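## Task

Remove the black block marked 7, which sits right below the tower's top block. Place it lying flat on the table at least roughly two block widths away from the tower. The remaining tower must stay where it was, with the top block now lying flat and centred on the block beneath it. When finished, both of these blocks must be supported by what lies under them and not by the robot.

## Robot and tools

Robot: two arms, left_arm and right_arm, mounted on opposite sides of a table. Each has six revolute joints (joint 1 is the waist at the base, then shoulder, elbow, wrist pitch, wrist yaw, wrist roll) and a parallel two-finger gripper. Only the last 1.5 cm of each finger's inner face is flat. The gripper's fingers point along its own +x axis and close along its y axis. The reported end_effector_position is the point between the fingers, about 3 to 4 cm back from the tips.

Frames: the scene frame has its origin near the midpoint between the two bases, +z up, and the table surface at z = +0.020 m. left_arm stands on the +y side, base near (-0.027, +0.459, +0.039) m; right_arm on the -y side, near (-0.028, -0.467, +0.039) m. Image left/right does not match arm names. Positions, orientations (quat_wxyz) and velocities in results are in the scene frame. Commanded offsets, by contrast, are expressed along the axes of that arm's current Hand target. Printed poses may be off by a few centimetres, especially at long reach.

execute_actions(actions, cameras): actions is a list of actions; each action is a list of 1 to 15 rows, one row per 1/30 s step, and a short action repeats its final row to fill 15 steps. Every row has exactly 14 numbers, all in [-1, 1]: left_arm dx, dy, dz, rx, ry, rz, opening, then right_arm in the same order. The first six per arm are an offset from that arm's Hand target as it stood when the action began (not from the previous row), in the Hand target's own axes; 1.0 equals 0.6 m for dx/dy/dz or 180 degrees, with rx/ry/rz forming one rotation vector. Because each action starts from the current Hand target, sending the same offset twice moves twice. Sending six zeros re-requests the current Hand target. The opening is absolute: +1 fully open (0.080 m), -1 closed; empty fingers touch near -0.78. Closing fully takes at least about 0.6 s. A 0 in the opening slot is a real command, so resend the present opening to keep a gripper as it is. cameras: list of names (cam_high, cam_low, cam_left_wrist, cam_right_wrist, or ["all"]); images come by default only with an empty actions list.

move(target, speed, blend, opening_speed, grip_force, blocking, cameras): target is one 14-number row or a list of up to 15 such rows, same layout and scale as above; every row is an offset from the Hand targets at the start of the move, not from the previous row. Paths are straight, do not avoid obstacles or the other arm, and all arms finish together. speed: top path speed in m/s, 0.002 to 4.3 (default 0.25), one value or one per target; rotation is limited to twice that in rad/s. blend: corner rounding radius in metres for intermediate targets (0 means stop at each). opening_speed: rate of opening change per second on the -1 to +1 scale, at least 0.2. grip_force: per-pad force limit in newtons, 8 to 34, one value or one per arm; it persists. blocking=false returns early while the move continues. The result adds a move: line giving the ending (done, off_target, moving, held, blocked, fault) and any limits (paced = pose clipped, held = steps withheld). done means within 8 mm and 2 degrees; it says nothing about contact.

wait(seconds 0 to 10): lets the scene run holding the last commands. stop(): brakes a running move. zoom_image(camera, region [x0, y0, x1, y1] in pixels, at most 504x504) enlarges part of a camera's latest image; images are 672x504. read_manual gives licence texts only. finished_scene(scene) ends the current scene, given its number; it cannot be undone.

Results: per arm, Joint positions (the last entry is measured finger opening in metres), Joint torques and External joint torques (outside load estimate, including friction and held weight), end_effector_position/quat, velocities (omitted when joints read within noise), Hand target (last command after clipping, base for next offsets), grip_measured (opening on the command scale, about 2 mm error, and under a hard squeeze up to about 0.067 narrower than the part), Tool commands, motor temperatures, and step readings of position for action calls.

Behaviour: orientation commands are clipped to within 32 degrees of the measured one each step. Grippers lag, sag under friction and weight, may tilt, and often stop short of the Hand target; check position and orientation after each move and correct by sending the remaining distance. Small moves can fail or go sideways. To grip, command about 0.08 below the grip_measured reading at first contact. Passing near an arm's own base can change its posture; route around it.

Avoid: knocking the tower or letting blocks fall or leave the table; releasing a moving part; fast contacts and deep pushes past a contact; letting the arms, grippers or wrist cameras touch each other or a gripper close on the other arm's fingers; strain on camera cables. Contact torque at a joint's limit (waist 17, shoulder 21.1, elbow 21, wrist pitch 5.55, wrist yaw 5.53, wrist roll 5.19 N m) stops the arm for 10 s. Overheating (MOTOR HOT from 50 °C, halt at 95 °C) comes from holding loads, outstretched poses or pushing against unreachable targets. Large jumps in one step can trip an OVER-SPEED FAULT. To end a push, command the target back beyond the gripper. Occasionally loose objects get nudged by outside pushes.

Each tool is called after "Request:" as name(argument=value, ...) on one line, values as JSON.

## Session

Request:
execute_actions(actions=[])

Scene clock: 0.00 s.
left_arm: end_effector_position=(-0.3223, +0.2670, +0.1307) grip_measured=+1.000 end_effector_quat_wxyz=(+0.339, +0.268, +0.035, -0.901) | right_arm: end_effector_position=(-0.3322, -0.4619, +0.3812) grip_measured=+1.000 end_effector_quat_wxyz=(+0.011, -0.485, +0.299, +0.822)
Joint positions: left_arm=[-1.082 1.39 0.464 0.376 -0.241 -0.008 0.08] | right_arm=[1.367 1.481 1.904 -1.47 -0.38 0.368 0.08]
Joint velocities: within noise
Joint torques (N m): no reading
External joint torques (N m): no reading
Motor temperatures (°C): left_arm=[31 29 30 34 28 33] | right_arm=[30 34 28 36 34 38]
Heat: left arm: hottest wrist pitch 34 °C (+0.0 °C/min); right arm: hottest wrist roll 38 °C (+0.0 °C/min).
Hand target: left_arm -0.3225, +0.2668, +0.1314; -0.339, -0.267, -0.035, +0.901 | right_arm -0.3321, -0.4619, +0.3815; +0.011, -0.485, +0.299, +0.822
Tool commands: left_gripper/opening=+1.0 right_gripper/opening=+1.0

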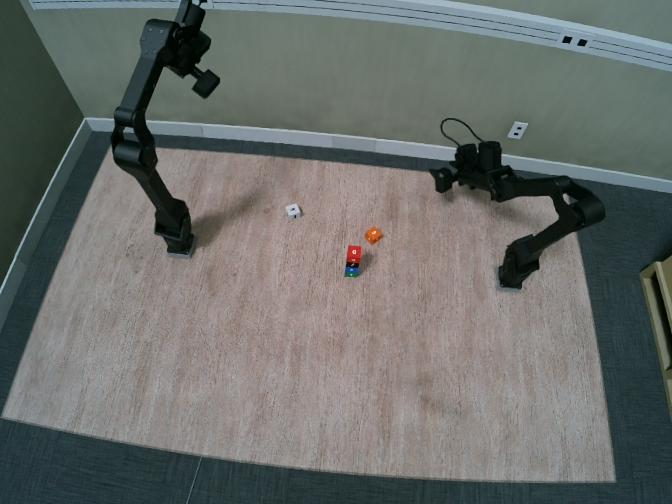

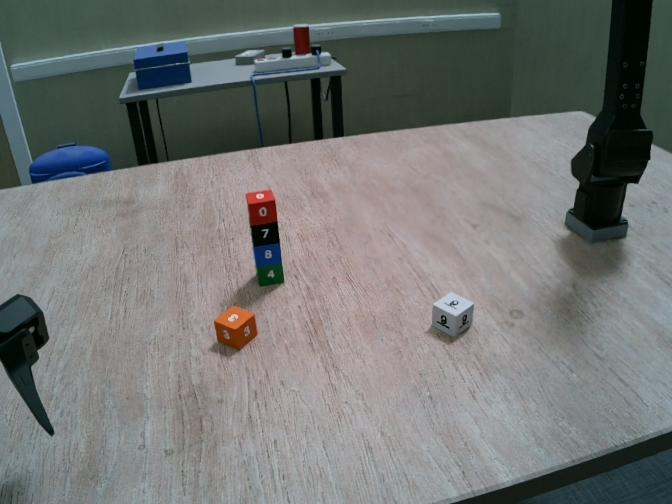

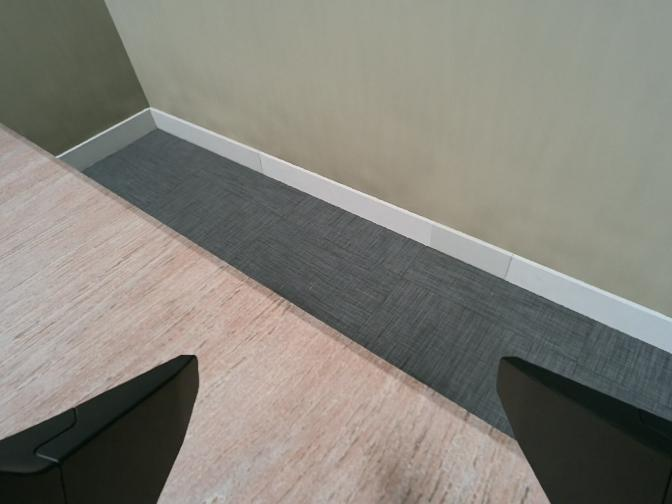

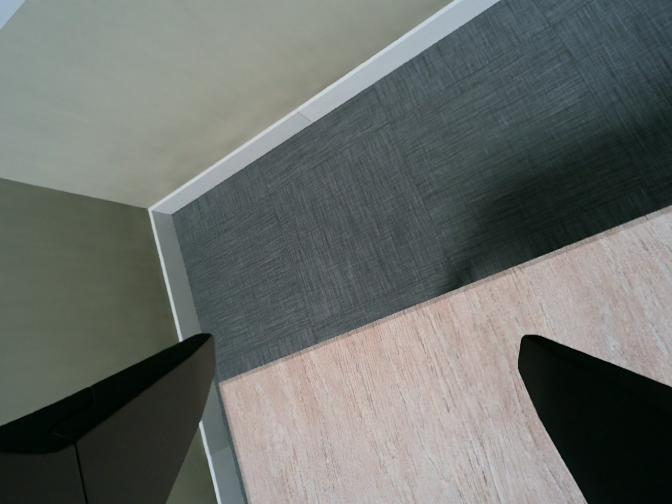

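Request:
move(target=[-0.430,0.462,0.050,-0.210,0.1168,0.1924,1,-0.330,-0.579,-0.254,0.250,-0.175,-0.321,1], speed=0.3, cameras=["all"])

Scene clock: 30.37 s.
left_arm: end_effector_position=(-0.0004, +0.2005, +0.3183) grip_measured=+1.000 end_effector_quat_wxyz=(+0.641, +0.298, +0.301, -0.640) | right_arm: end_effector_position=(-0.0013, -0.1999, +0.3250) grip_measured=+1.000 end_effector_quat_wxyz=(+0.642, -0.296, +0.293, +0.644)
Joint positions: left_arm=[0.178 1.076 1.292 -1.097 0.106 0.123 0.08] | right_arm=[-0.163 1.103 1.324 -1.087 -0.106 -0.127 0.08]
Joint torques (N m): left_arm=[0.31 -2.13 5.62 1.25 0.16 0.13] | right_arm=[-0.23 -1.78 3.95 1.51 -0.01 0.08]
External joint torques (N m): left_arm=[0.31 0.39 -0.54 -0.08 0.1 0.13] | right_arm=[-0.24 0.97 -2.24 0.15 0.05 0.08]
Heat: left arm: hottest wrist pitch 37 °C (+5.9 °C/min); right arm: hottest wrist pitch 39 °C (+5.9 °C/min).
Hand target: left_arm +0.0001, +0.1992, +0.3203; +0.640, +0.298, +0.299, -0.641 | right_arm -0.0001, -0.1991, +0.3200; +0.641, -0.299, +0.299, +0.641
Off the commanded pose: left_arm 0.002 m, 0 deg | right_arm 0.005 m, 1 deg.
move: done

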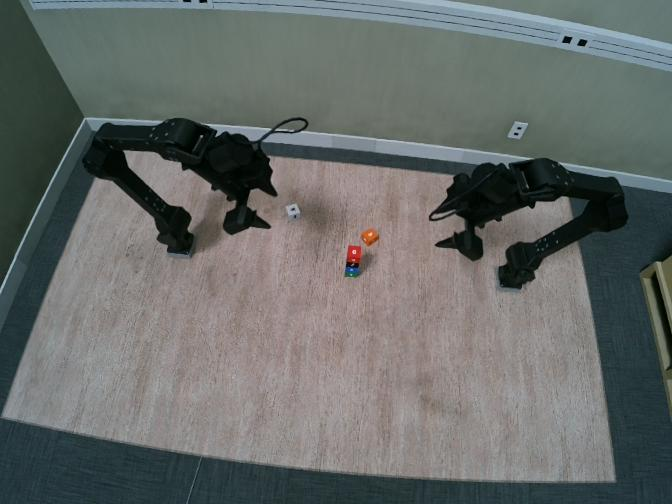

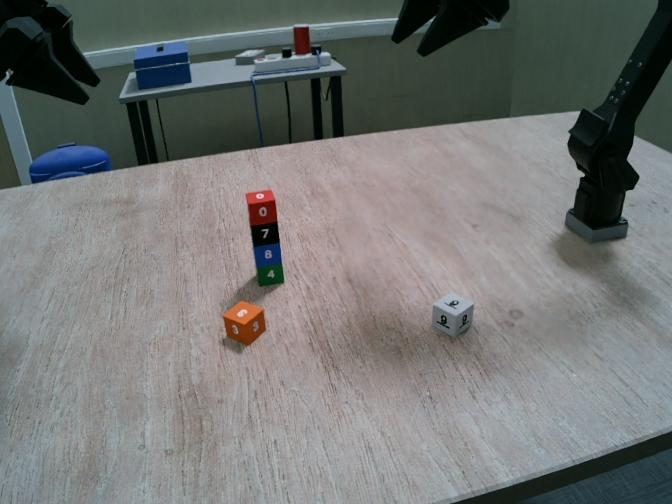

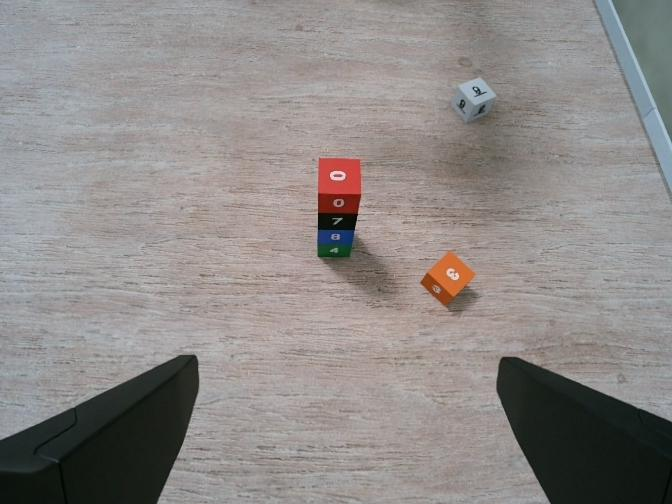

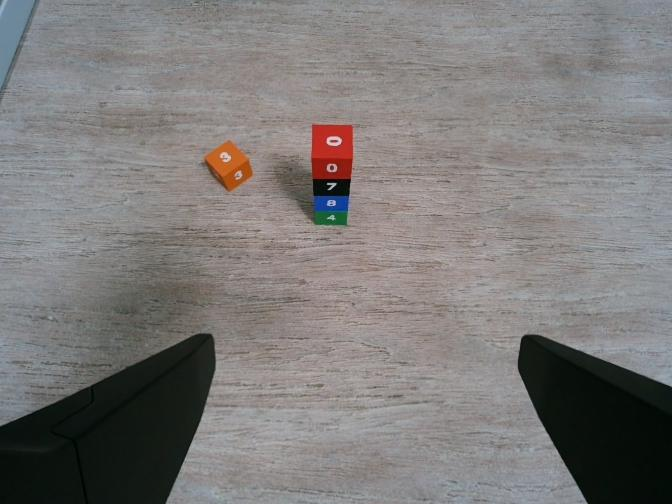

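Request:
move(target=[0,0,0,0,0,0,1,0.272,0,0.052,0,0,0,1], speed=0.3, cameras=["all"])

Request:
zoom_image(camera="cam_low", region=[180, 150, 350, 300])

Request:
zoom_image(camera="cam_high", region=[260, 190, 440, 300])

Scene clock: 44.23 s.
left_arm: end_effector_position=(-0.0004, +0.2006, +0.3182) grip_measured=+1.000 end_effector_quat_wxyz=(+0.641, +0.298, +0.301, -0.640) | right_arm: end_effector_position=(+0.0005, -0.0728, +0.2156) grip_measured=+1.000 end_effector_quat_wxyz=(+0.641, -0.299, +0.299, +0.641)
Joint positions: left_arm=[0.178 1.076 1.292 -1.097 0.106 0.123 0.08] | right_arm=[-0.099 1.51 1.177 -0.542 -0.061 -0.074 0.08]
Joint torques (N m): left_arm=[0.37 -2.1 5.65 1.28 0.18 0.16] | right_arm=[0.33 -4.76 6.69 1.52 0.01 0.1]
External joint torques (N m): left_arm=[0.39 0.4 -0.54 -0.07 0.12 0.16] | right_arm=[0.35 1.53 -0.05 0.17 0.04 0.1]
Motor temperatures (°C): left_arm=[30 31 35 38 28 33] | right_arm=[30 36 32 41 34 38]
Heat: left arm: hottest wrist pitch 38 °C (+5.4 °C/min); right arm: hottest wrist pitch 41 °C (+6.8 °C/min).
Hand target: left_arm +0.0001, +0.1993, +0.3202; +0.640, +0.298, +0.299, -0.641 | right_arm -0.0001, -0.0703, +0.2152; +0.641, -0.299, +0.299, +0.641
Off the commanded pose: left_arm 0.003 m, 0 deg | right_arm 0.003 m, 0 deg.
move: done

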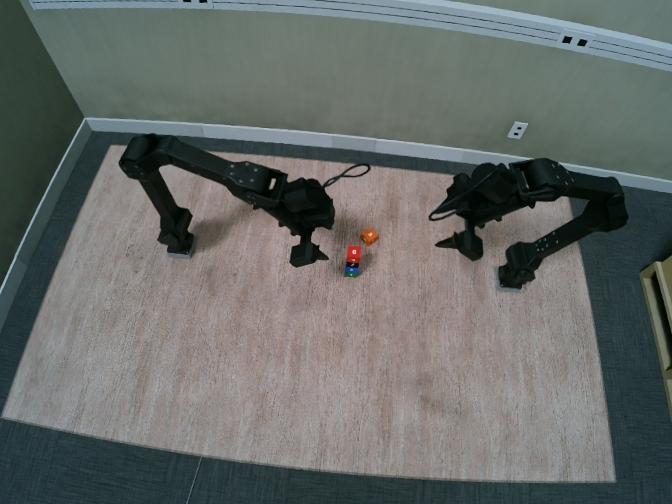

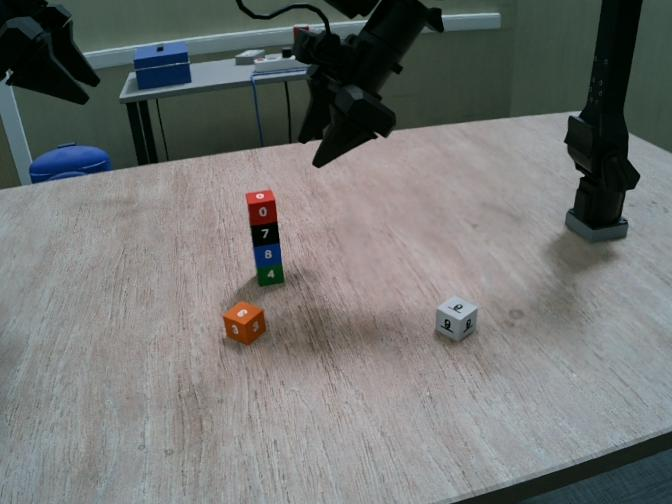

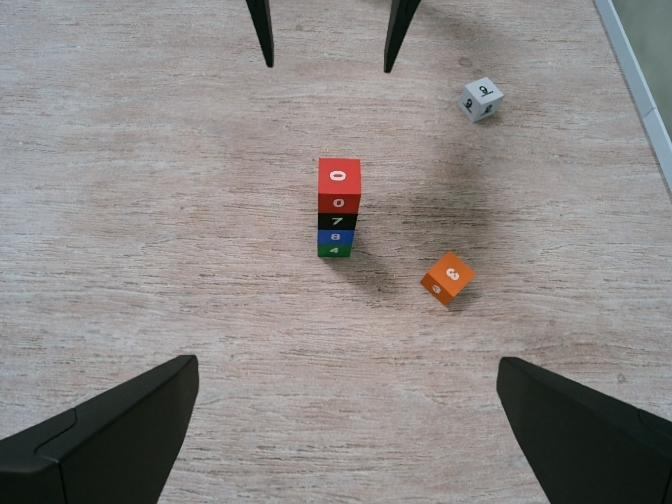

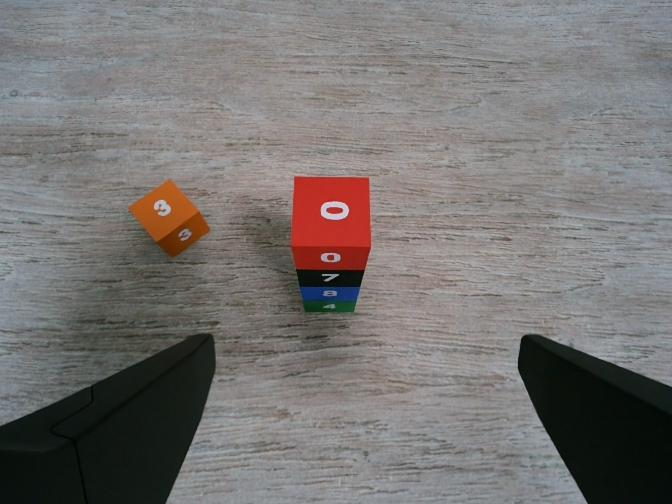

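Scaled by 2.965 from the camera's 672x504 image, which has a finer 960x720 frame.

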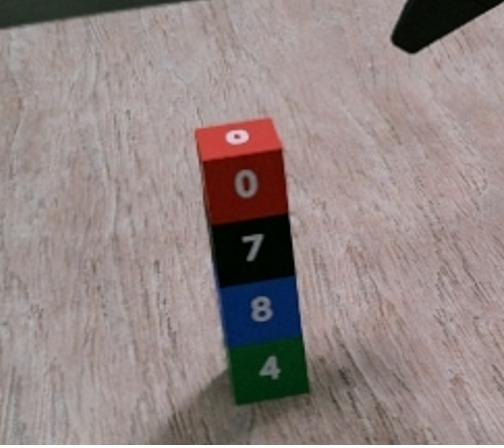

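Scaled by 2.800 from the camera's 672x504 image, which has a finer 960x720 frame.

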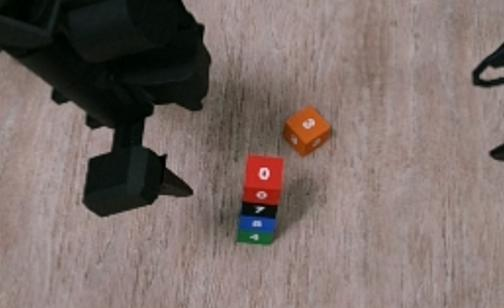

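Request:
move(target=[[0,0,0,0,0,0,1,0.0704,0.0133,0.026,0,0,0,1],[0,0,0,0,0,0,1,0.1537,0.0133,0.026,0,0,0,1]], speed=0.15, blend=0.01, cameras=["all"])

Request:
zoom_image(camera="cam_low", region=[180, 150, 350, 300])

Request:
zoom_image(camera="cam_left_wrist", region=[240, 80, 440, 280])

Scene clock: 59.93 s.
left_arm: end_effector_position=(-0.0004, +0.2006, +0.3182) grip_measured=+1.000 end_effector_quat_wxyz=(+0.641, +0.298, +0.301, -0.640) | right_arm: end_effector_position=(-0.0073, -0.0028, +0.1547) grip_measured=+1.000 end_effector_quat_wxyz=(+0.640, -0.300, +0.299, +0.640)
Joint positions: left_arm=[0.178 1.076 1.292 -1.097 0.106 0.123 0.08] | right_arm=[-0.06 1.817 1.269 -0.328 -0.036 -0.044 0.08]
Joint torques (N m): left_arm=[0.26 -2.37 5.69 1.28 0.12 0.16] | right_arm=[0.37 -6.52 7.16 1.48 0.04 0.09]
External joint torques (N m): left_arm=[0.3 0.14 -0.53 -0.08 0.05 0.16] | right_arm=[0.29 1.79 0.71 0.15 0.07 0.09]
Heat: left arm: hottest wrist pitch 38 °C (+4.0 °C/min); right arm: hottest wrist pitch 43 °C (+7.0 °C/min).
Hand target: left_arm +0.0001, +0.1993, +0.3202; +0.640, +0.298, +0.299, -0.641 | right_arm -0.0080, +0.0009, +0.1545; +0.641, -0.299, +0.299, +0.641
Off the commanded pose: left_arm 0.002 m, 0 deg | right_arm 0.004 m, 0 deg.
move: done

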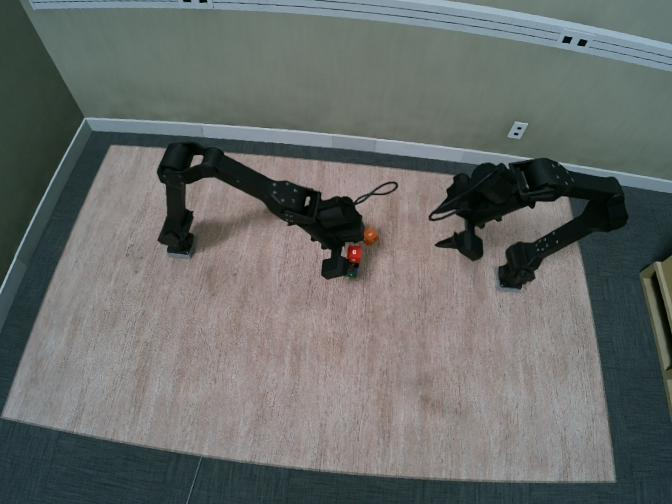

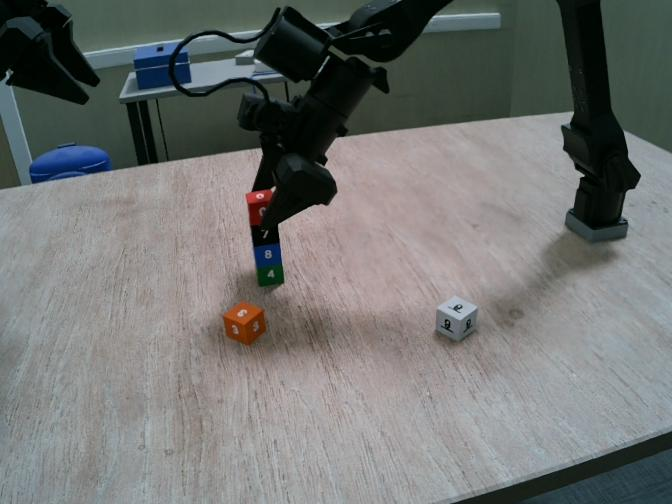

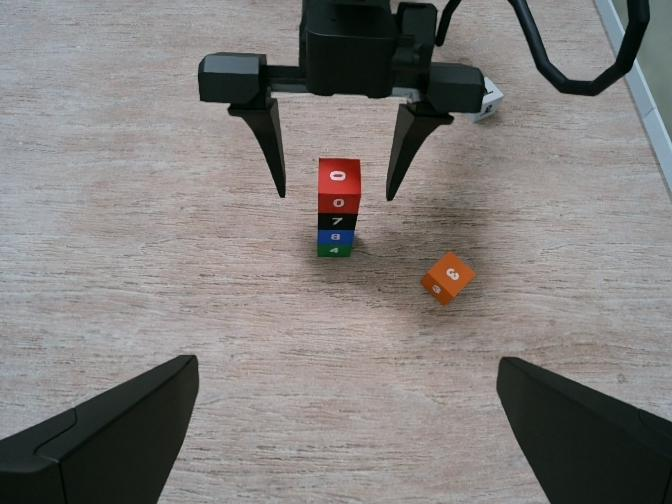

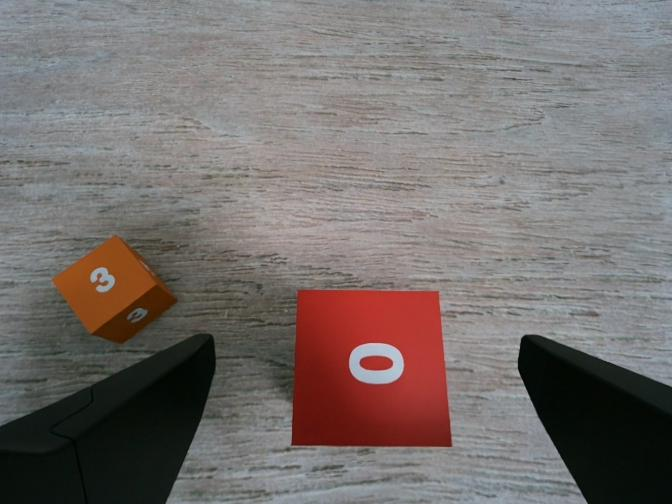

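Scaled by 2.965 from the camera's 672x504 image, which has a finer 960x720 frame.

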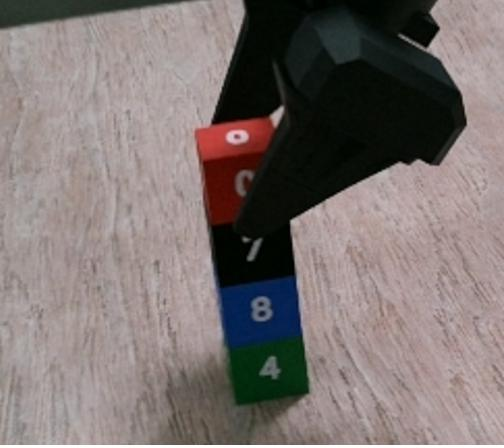

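Scaled by 2.520 from the camera's 672x504 image, which has a finer 960x720 frame.

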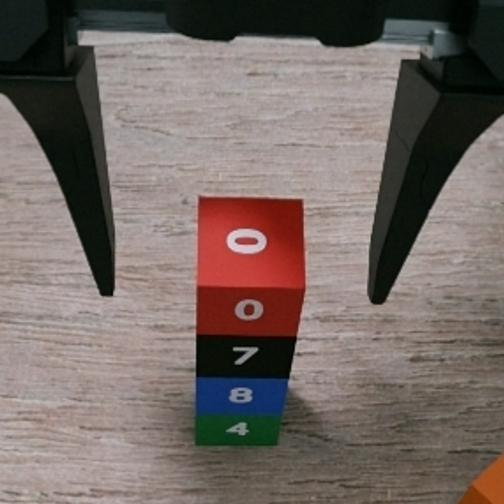

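Request:
move(target=[[0,0,0,0,0,0,1,0,0.0037,0,0,0,0,1],[0,0,0,0,0,0,1,0,0.0037,0,0,0,0,-0.2]], speed=0.1, opening_speed=0.9, grip_force=15, cameras=["cam_low","cam_left_wrist","cam_right_wrist"])

Request:
zoom_image(camera="cam_low", region=[180, 150, 350, 300])

Request:
zoom_image(camera="cam_left_wrist", region=[240, 80, 440, 280])

Scene clock: 67.73 s.
left_arm: end_effector_position=(-0.0004, +0.2006, +0.3182) grip_measured=+1.000 end_effector_quat_wxyz=(+0.641, +0.298, +0.301, -0.640) | right_arm: end_effector_position=(-0.0093, -0.0024, +0.1550) grip_measured=-0.104 end_effector_quat_wxyz=(+0.641, -0.300, +0.299, +0.640)
Joint positions: left_arm=[0.178 1.076 1.292 -1.097 0.106 0.123 0.08] | right_arm=[-0.054 1.817 1.269 -0.327 -0.032 -0.04 0.03]
Joint torques (N m): left_arm=[0.04 -2.15 5.75 1.22 0.17 0.2] | right_arm=[0.31 -6.57 7.07 1.47 0.04 0.08]
External joint torques (N m): left_arm=[0.04 0.35 -0.45 -0.13 0.12 0.2] | right_arm=[0.3 1.88 0.49 0.09 0.05 0.08]
Heat: left arm: hottest wrist pitch 39 °C (+4.0 °C/min); right arm: hottest wrist pitch 43 °C (+6.0 °C/min).
Hand target: left_arm +0.0001, +0.1993, +0.3202; +0.640, +0.298, +0.299, -0.641 | right_arm -0.0101, +0.0011, +0.1546; +0.641, -0.299, +0.299, +0.641
Off the commanded pose: left_arm 0.002 m, 0 deg | right_arm 0.004 m, 0 deg.
grip_force (N): 15, 15
move: done
Images, in order (width x height): cam_low 672x504, cam_left_wrist 672x504, cam_right_wrist 672x504.

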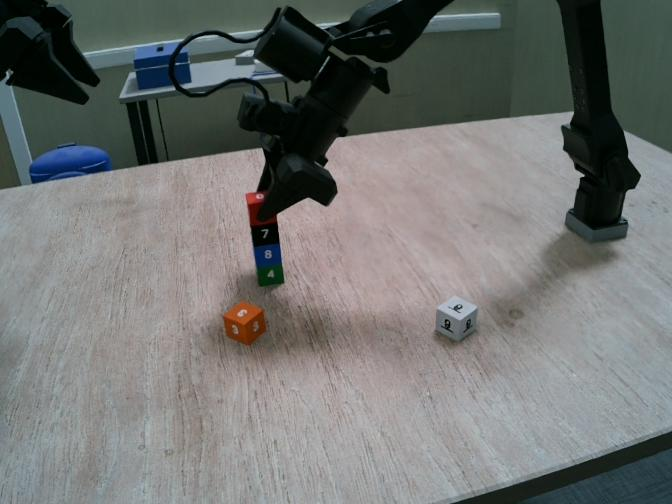

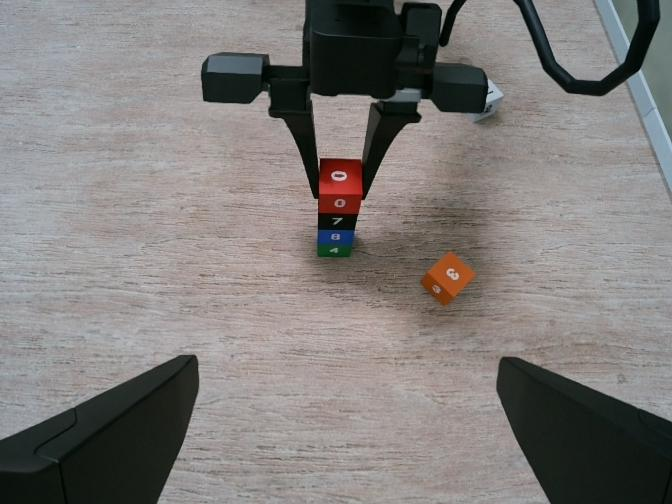

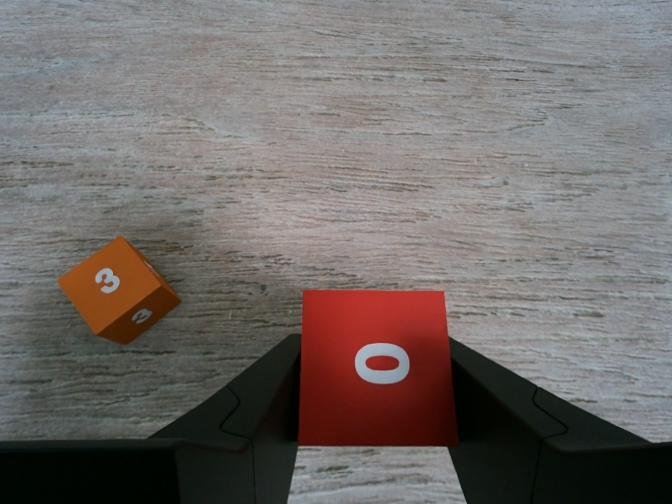

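Scaled by 2.965 from the camera's 672x504 image, which has a finer 960x720 frame.

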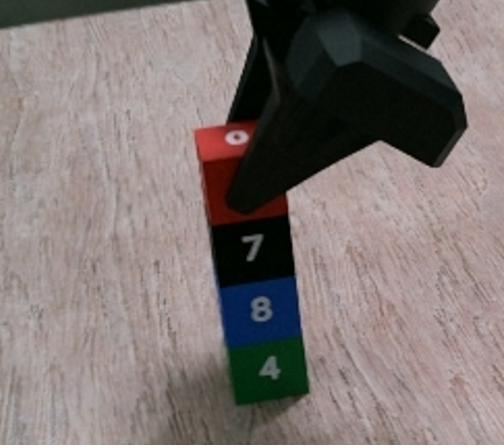

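Scaled by 2.520 from the camera's 672x504 image, which has a finer 960x720 frame.

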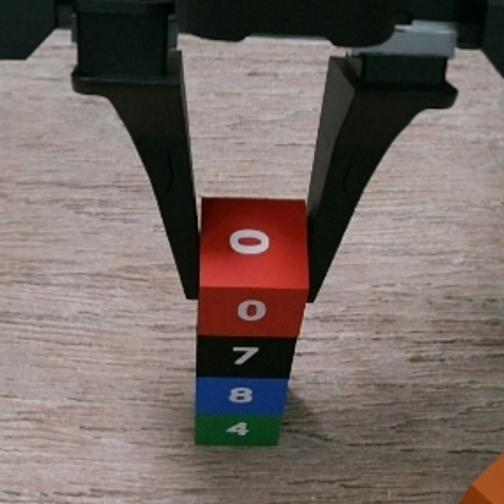

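Request:
move(target=[[0,0,0,0,0,0,1,-0.0638,0,0.0536,0,0,0,-0.2],[0.2585,-0.0127,0.002,0,0,0,1,-0.282,0,-0.025,0,0,0,-0.2]], speed=[0.06,0.15], blend=0.02, cameras=["all"])

Request:
zoom_image(camera="cam_low", region=[180, 150, 350, 300])

Scene clock: 77.23 s.
left_arm: end_effector_position=(-0.0072, +0.0986, +0.2070) grip_measured=+1.000 end_effector_quat_wxyz=(+0.641, +0.296, +0.295, -0.644) | right_arm: end_effector_position=(-0.0107, -0.1165, +0.2768) grip_measured=-0.104 end_effector_quat_wxyz=(+0.642, -0.297, +0.296, +0.641)
Joint positions: left_arm=[0.092 1.375 1.02 -0.507 0.054 0.063 0.08] | right_arm=[-0.071 1.345 1.277 -0.8 -0.043 -0.052 0.03]
Joint torques (N m): left_arm=[-0.14 -4.83 4.66 1.63 -0.17 -0.2] | right_arm=[-0.24 -5.21 4.37 1.23 -0.14 -0.05]
External joint torques (N m): left_arm=[-0.15 0.39 -2.1 0.26 -0.2 -0.2] | right_arm=[-0.24 -0.17 -2.33 -0.13 -0.12 -0.06]
Heat: left arm: hottest wrist pitch 39 °C (+3.0 °C/min); right arm: hottest wrist pitch 43 °C (+5.1 °C/min).
Hand target: left_arm -0.0077, +0.0986, +0.2022; +0.640, +0.299, +0.299, -0.641 | right_arm -0.0103, -0.1193, +0.2745; +0.641, -0.299, +0.299, +0.641
Off the commanded pose: left_arm 0.005 m, 1 deg | right_arm 0.004 m, 0 deg.
grip_force (N): 15, 15
move: done

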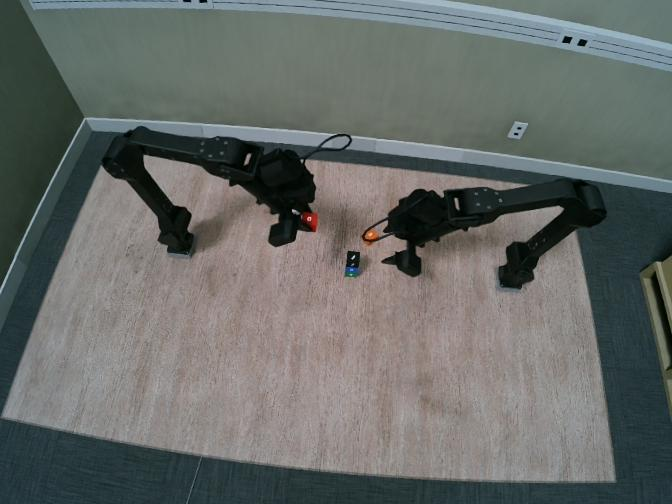

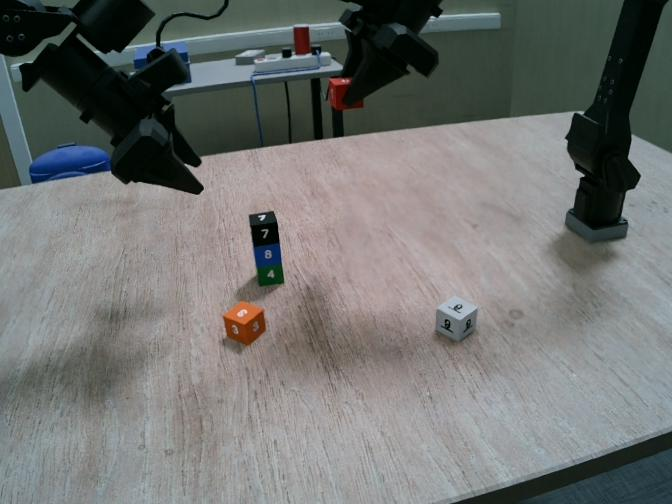

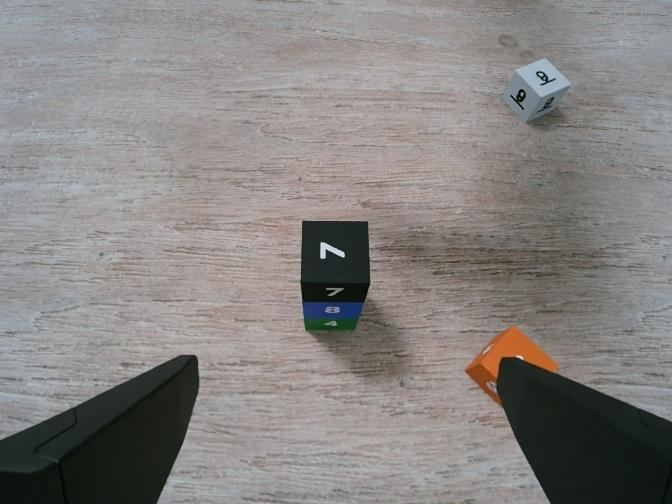

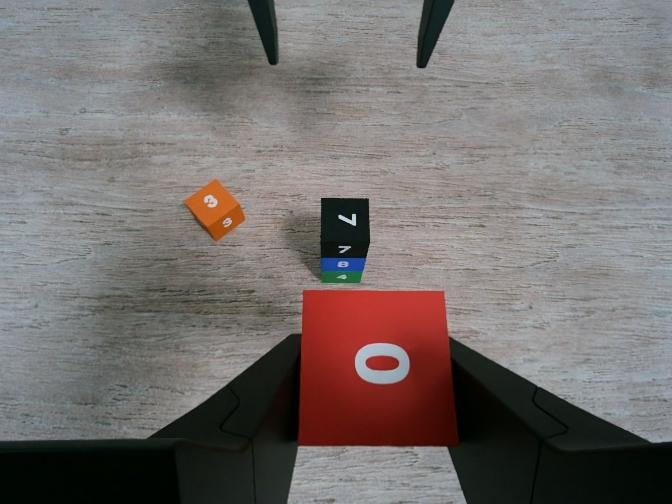

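Scaled by 2.965 from the camera's 672x504 image, which has a finer 960x720 frame.

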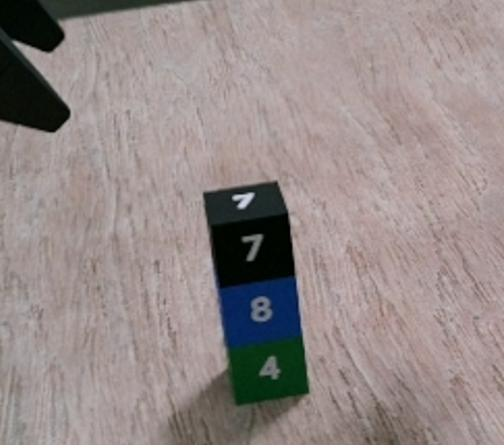

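Request:
move(target=[[0.0872,-0.0013,-0.0048,0,0,0,1,0,0,0,0,0,0,-0.2],[0.1705,-0.0013,-0.0048,0,0,0,1,0,0,0,0,0,0,-0.2]], speed=0.15, blend=0.01, cameras=["cam_low","cam_left_wrist","cam_right_wrist"])

Request:
zoom_image(camera="cam_low", region=[180, 150, 350, 300])

Request:
zoom_image(camera="cam_right_wrist", region=[240, 130, 440, 330])

Scene clock: 87.10 s.
left_arm: end_effector_position=(-0.0081, +0.0378, +0.1231) grip_measured=+1.000 end_effector_quat_wxyz=(+0.639, +0.299, +0.298, -0.642) | right_arm: end_effector_position=(-0.0107, -0.1165, +0.2768) grip_measured=-0.104 end_effector_quat_wxyz=(+0.642, -0.297, +0.296, +0.641)
Joint positions: left_arm=[0.074 1.71 1.001 -0.165 0.043 0.049 0.08] | right_arm=[-0.071 1.345 1.277 -0.8 -0.043 -0.052 0.03]
Joint torques (N m): left_arm=[-0.18 -6.51 5.34 1.57 -0.17 -0.17] | right_arm=[-0.19 -5.17 4.31 1.25 -0.14 -0.05]
External joint torques (N m): left_arm=[-0.18 0.83 -0.94 0.19 -0.19 -0.17] | right_arm=[-0.22 -0.09 -2.47 -0.15 -0.11 -0.06]
Heat: left arm: hottest wrist pitch 39 °C (+2.0 °C/min); right arm: hottest wrist pitch 42 °C (+4.1 °C/min).
Hand target: left_arm -0.0086, +0.0351, +0.1219; +0.640, +0.299, +0.299, -0.641 | right_arm -0.0103, -0.1193, +0.2745; +0.641, -0.299, +0.299, +0.641
Off the commanded pose: left_arm 0.003 m, 0 deg | right_arm 0.004 m, 0 deg.
grip_force (N): 15, 15
move: done
Images, in order (width x height): cam_low 672x504, cam_left_wrist 672x504, cam_right_wrist 672x504.

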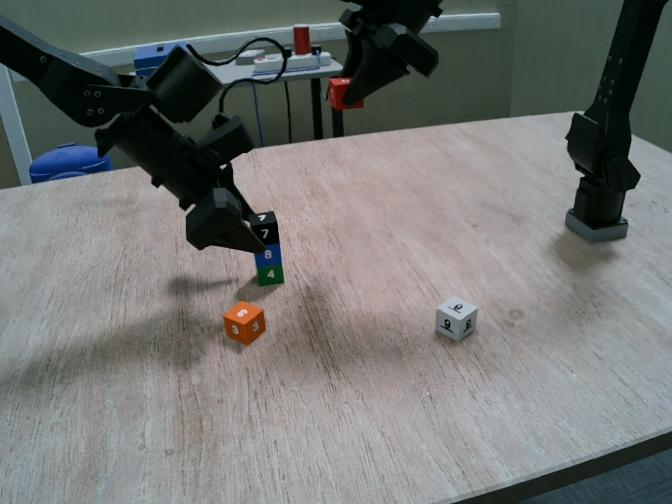

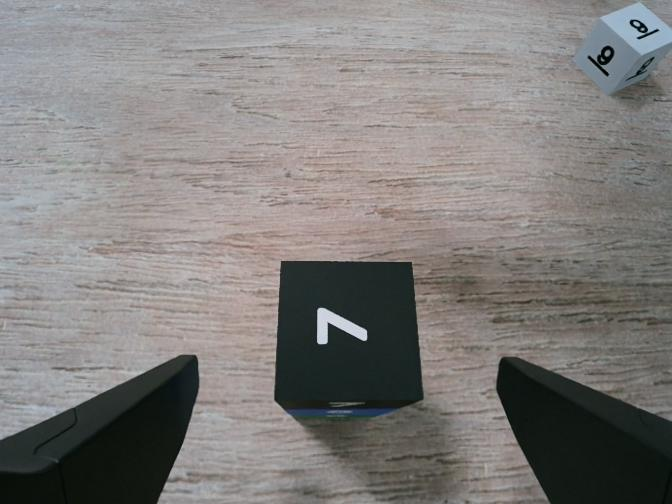

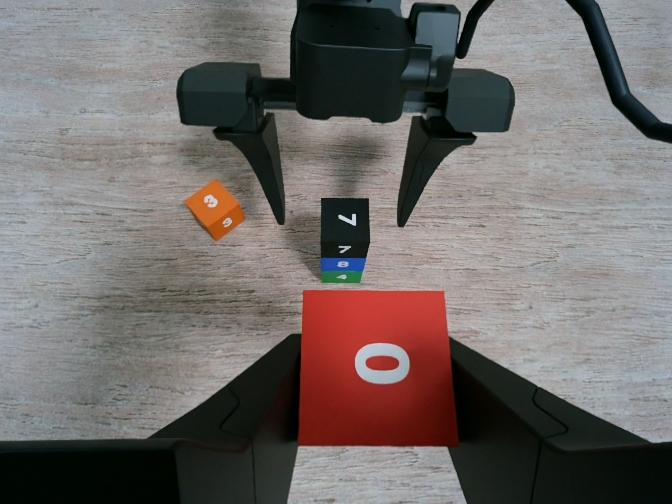

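Scaled by 2.965 from the camera's 672x504 image, which has a finer 960x720 frame.

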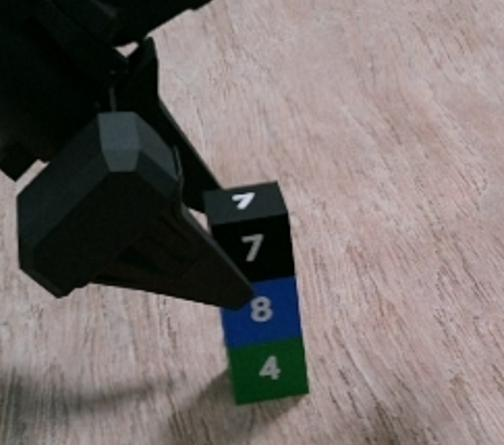

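Scaled by 2.520 from the camera's 672x504 image, which has a finer 960x720 frame.

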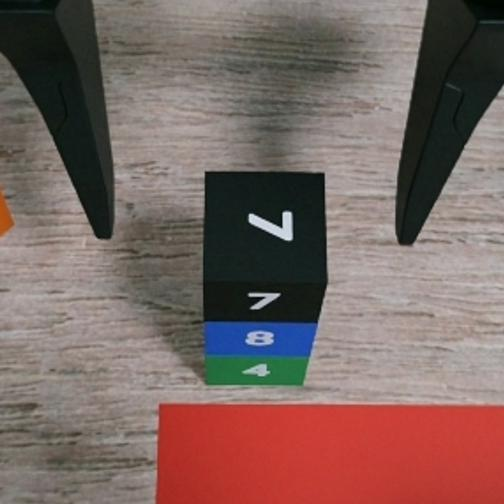

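Request:
move(target=[[0.0022,0.0027,0.0155,0,0,0,1,0,0,0,0,0,0,-0.2],[0.0022,0.0027,0.0155,0,0,0,-0.2,0,0,0,0,0,0,-0.2]], speed=0.1, opening_speed=0.9, cameras=["cam_low","cam_left_wrist","cam_right_wrist"])

Request:
zoom_image(camera="cam_low", region=[180, 150, 350, 300])

Request:
zoom_image(camera="cam_right_wrist", region=[240, 130, 440, 330])

Scene clock: 95.87 s.
left_arm: end_effector_position=(-0.0076, +0.0292, +0.1291) grip_measured=-0.097 end_effector_quat_wxyz=(+0.640, +0.297, +0.297, -0.643) | right_arm: end_effector_position=(-0.0107, -0.1165, +0.2768) grip_measured=-0.104 end_effector_quat_wxyz=(+0.642, -0.297, +0.296, +0.641)
Joint positions: left_arm=[0.074 1.728 1.046 -0.186 0.043 0.049 0.031] | right_arm=[-0.071 1.345 1.277 -0.8 -0.043 -0.052 0.03]
Joint torques (N m): left_arm=[0.17 -6.71 5.57 1.28 -0.05 -0.13] | right_arm=[-0.2 -5.16 4.33 1.25 -0.15 -0.06]
External joint torques (N m): left_arm=[0.18 0.84 -0.78 -0.1 -0.07 -0.14] | right_arm=[-0.22 -0.08 -2.43 -0.13 -0.13 -0.07]
Heat: left arm: hottest wrist pitch 38 °C (+0.0 °C/min); right arm: hottest wrist pitch 41 °C (+1.0 °C/min).
Hand target: left_arm -0.0070, +0.0271, +0.1270; +0.641, +0.299, +0.299, -0.641 | right_arm -0.0103, -0.1193, +0.2745; +0.641, -0.299, +0.299, +0.641
Off the commanded pose: left_arm 0.003 m, 0 deg | right_arm 0.004 m, 0 deg.
grip_force (N): 15, 15
move: done
Images, in order (width x height): cam_low 672x504, cam_left_wrist 672x504, cam_right_wrist 672x504.

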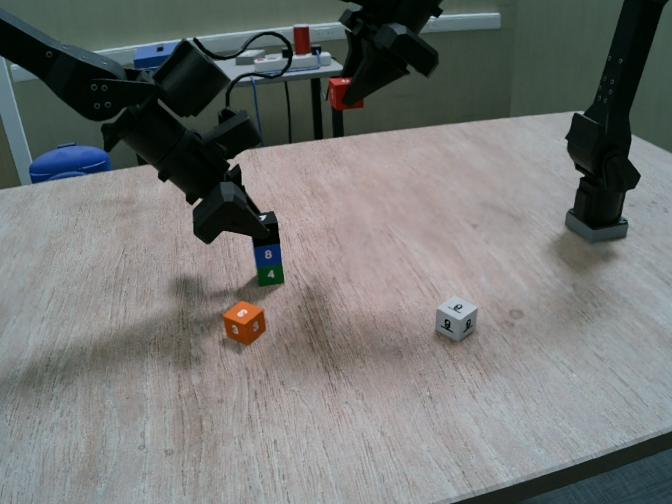

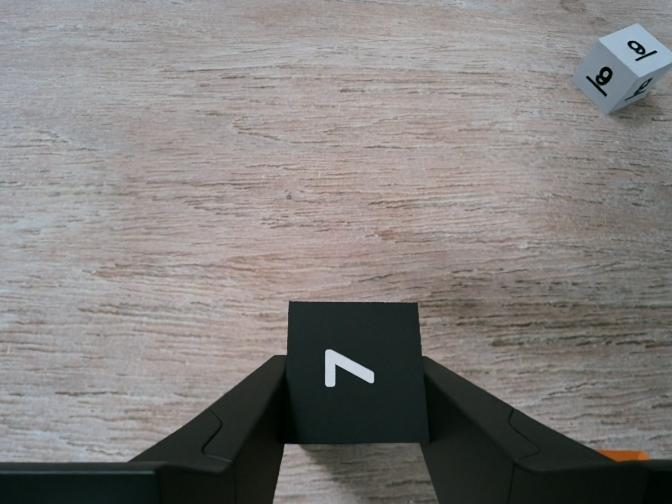

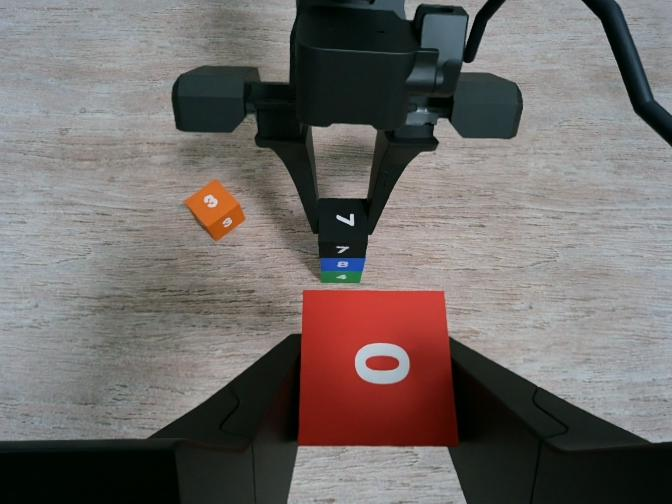

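Scaled by 2.965 from the camera's 672x504 image, which has a finer 960x720 frame.

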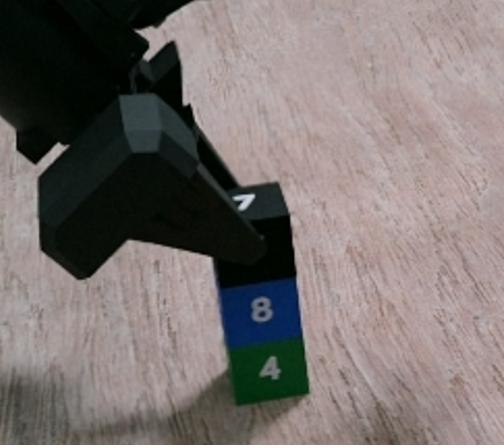

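Scaled by 2.520 from the camera's 672x504 image, which has a finer 960x720 frame.

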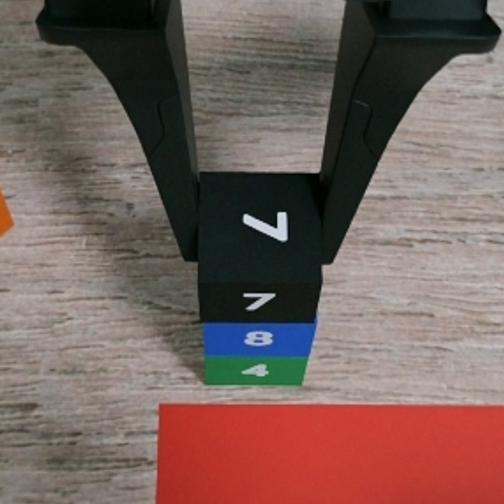

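Request:
move(target=[[-0.0638,0,0.0536,0,0,0,-0.2,0,0,0,0,0,0,-0.2],[-0.2085,0.2167,-0.1188,0,0,0,-0.2,0,0,0,0,0,0,-0.2],[-0.0745,0.2167,-0.2313,0,0,0,-0.2,0.2688,-0.0013,0.0363,0,0,0,-0.2]], speed=[0.06,0.2,0.12], blend=0.02, cameras=["all"])

Request:
zoom_image(camera="cam_low", region=[180, 150, 350, 300])

Request:
zoom_image(camera="cam_right_wrist", region=[240, 260, 480, 460])

Scene clock: 105.40 s.
left_arm: end_effector_position=(+0.1241, +0.1600, +0.0764) grip_measured=-0.097 end_effector_quat_wxyz=(+0.644, +0.298, +0.294, -0.640) | right_arm: end_effector_position=(-0.0085, -0.0029, +0.1651) grip_measured=-0.104 end_effector_quat_wxyz=(+0.641, -0.300, +0.300, +0.640)
Joint positions: left_arm=[0.655 1.563 0.636 -0.04 0.394 0.518 0.031] | right_arm=[-0.056 1.805 1.297 -0.368 -0.034 -0.041 0.03]
Joint torques (N m): left_arm=[0.31 -4.57 3.66 1.49 0.35 0.16] | right_arm=[0.37 -6.44 7.23 1.5 0.03 0.09]
External joint torques (N m): left_arm=[0.31 0.83 -1.82 0.27 0.13 0.16] | right_arm=[0.36 1.87 0.68 0.16 0.05 0.09]
Heat: left arm: hottest wrist pitch 38 °C (+0.0 °C/min); right arm: hottest wrist pitch 41 °C (-1.0 °C/min).
Hand target: left_arm +0.1230, +0.1620, +0.0718; +0.640, +0.298, +0.299, -0.641 | right_arm -0.0093, +0.0011, +0.1651; +0.641, -0.298, +0.299, +0.641
Off the commanded pose: left_arm 0.005 m, 1 deg | right_arm 0.004 m, 0 deg.
grip_force (N): 15, 15
move: done

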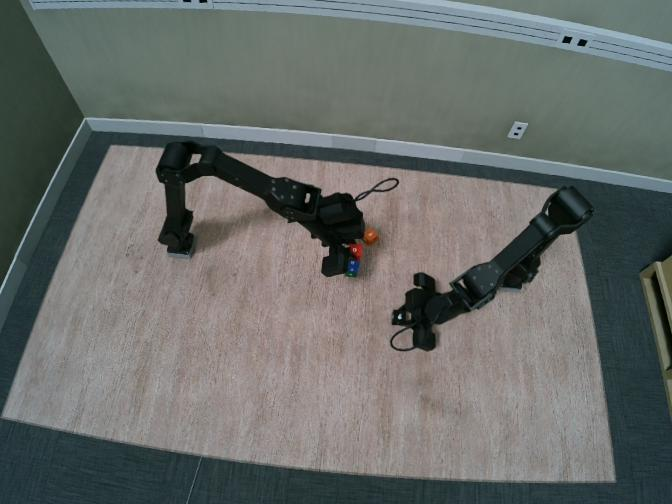

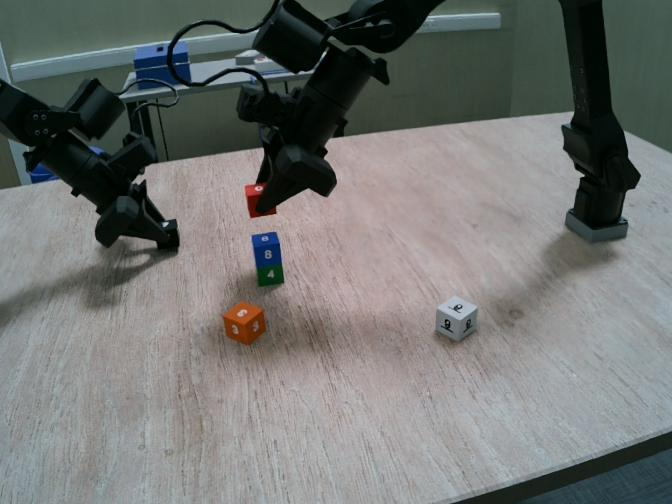

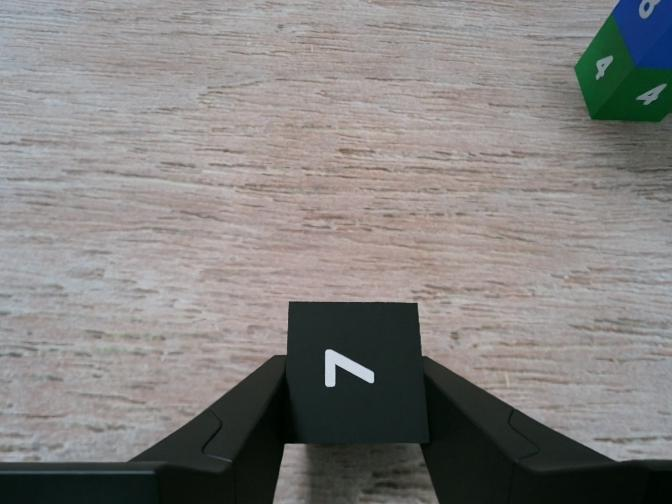

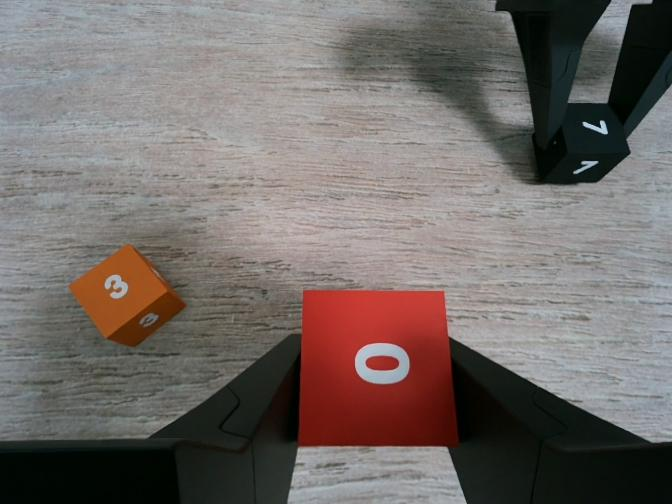

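Scaled by 2.965 from the camera's 672x504 image, which has a finer 960x720 frame.

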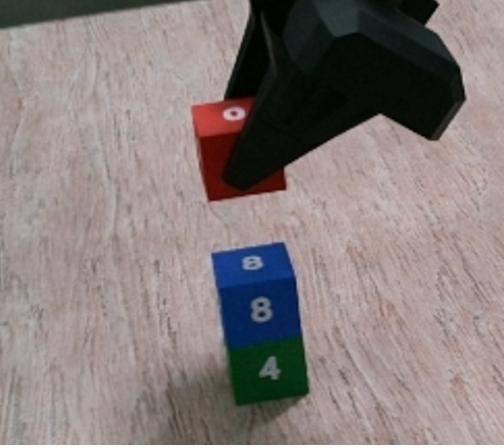

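Scaled by 2.100 from the camera's 672x504 image, which has a finer 960x720 frame.

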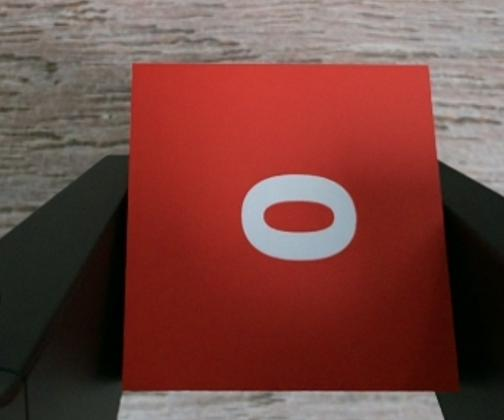

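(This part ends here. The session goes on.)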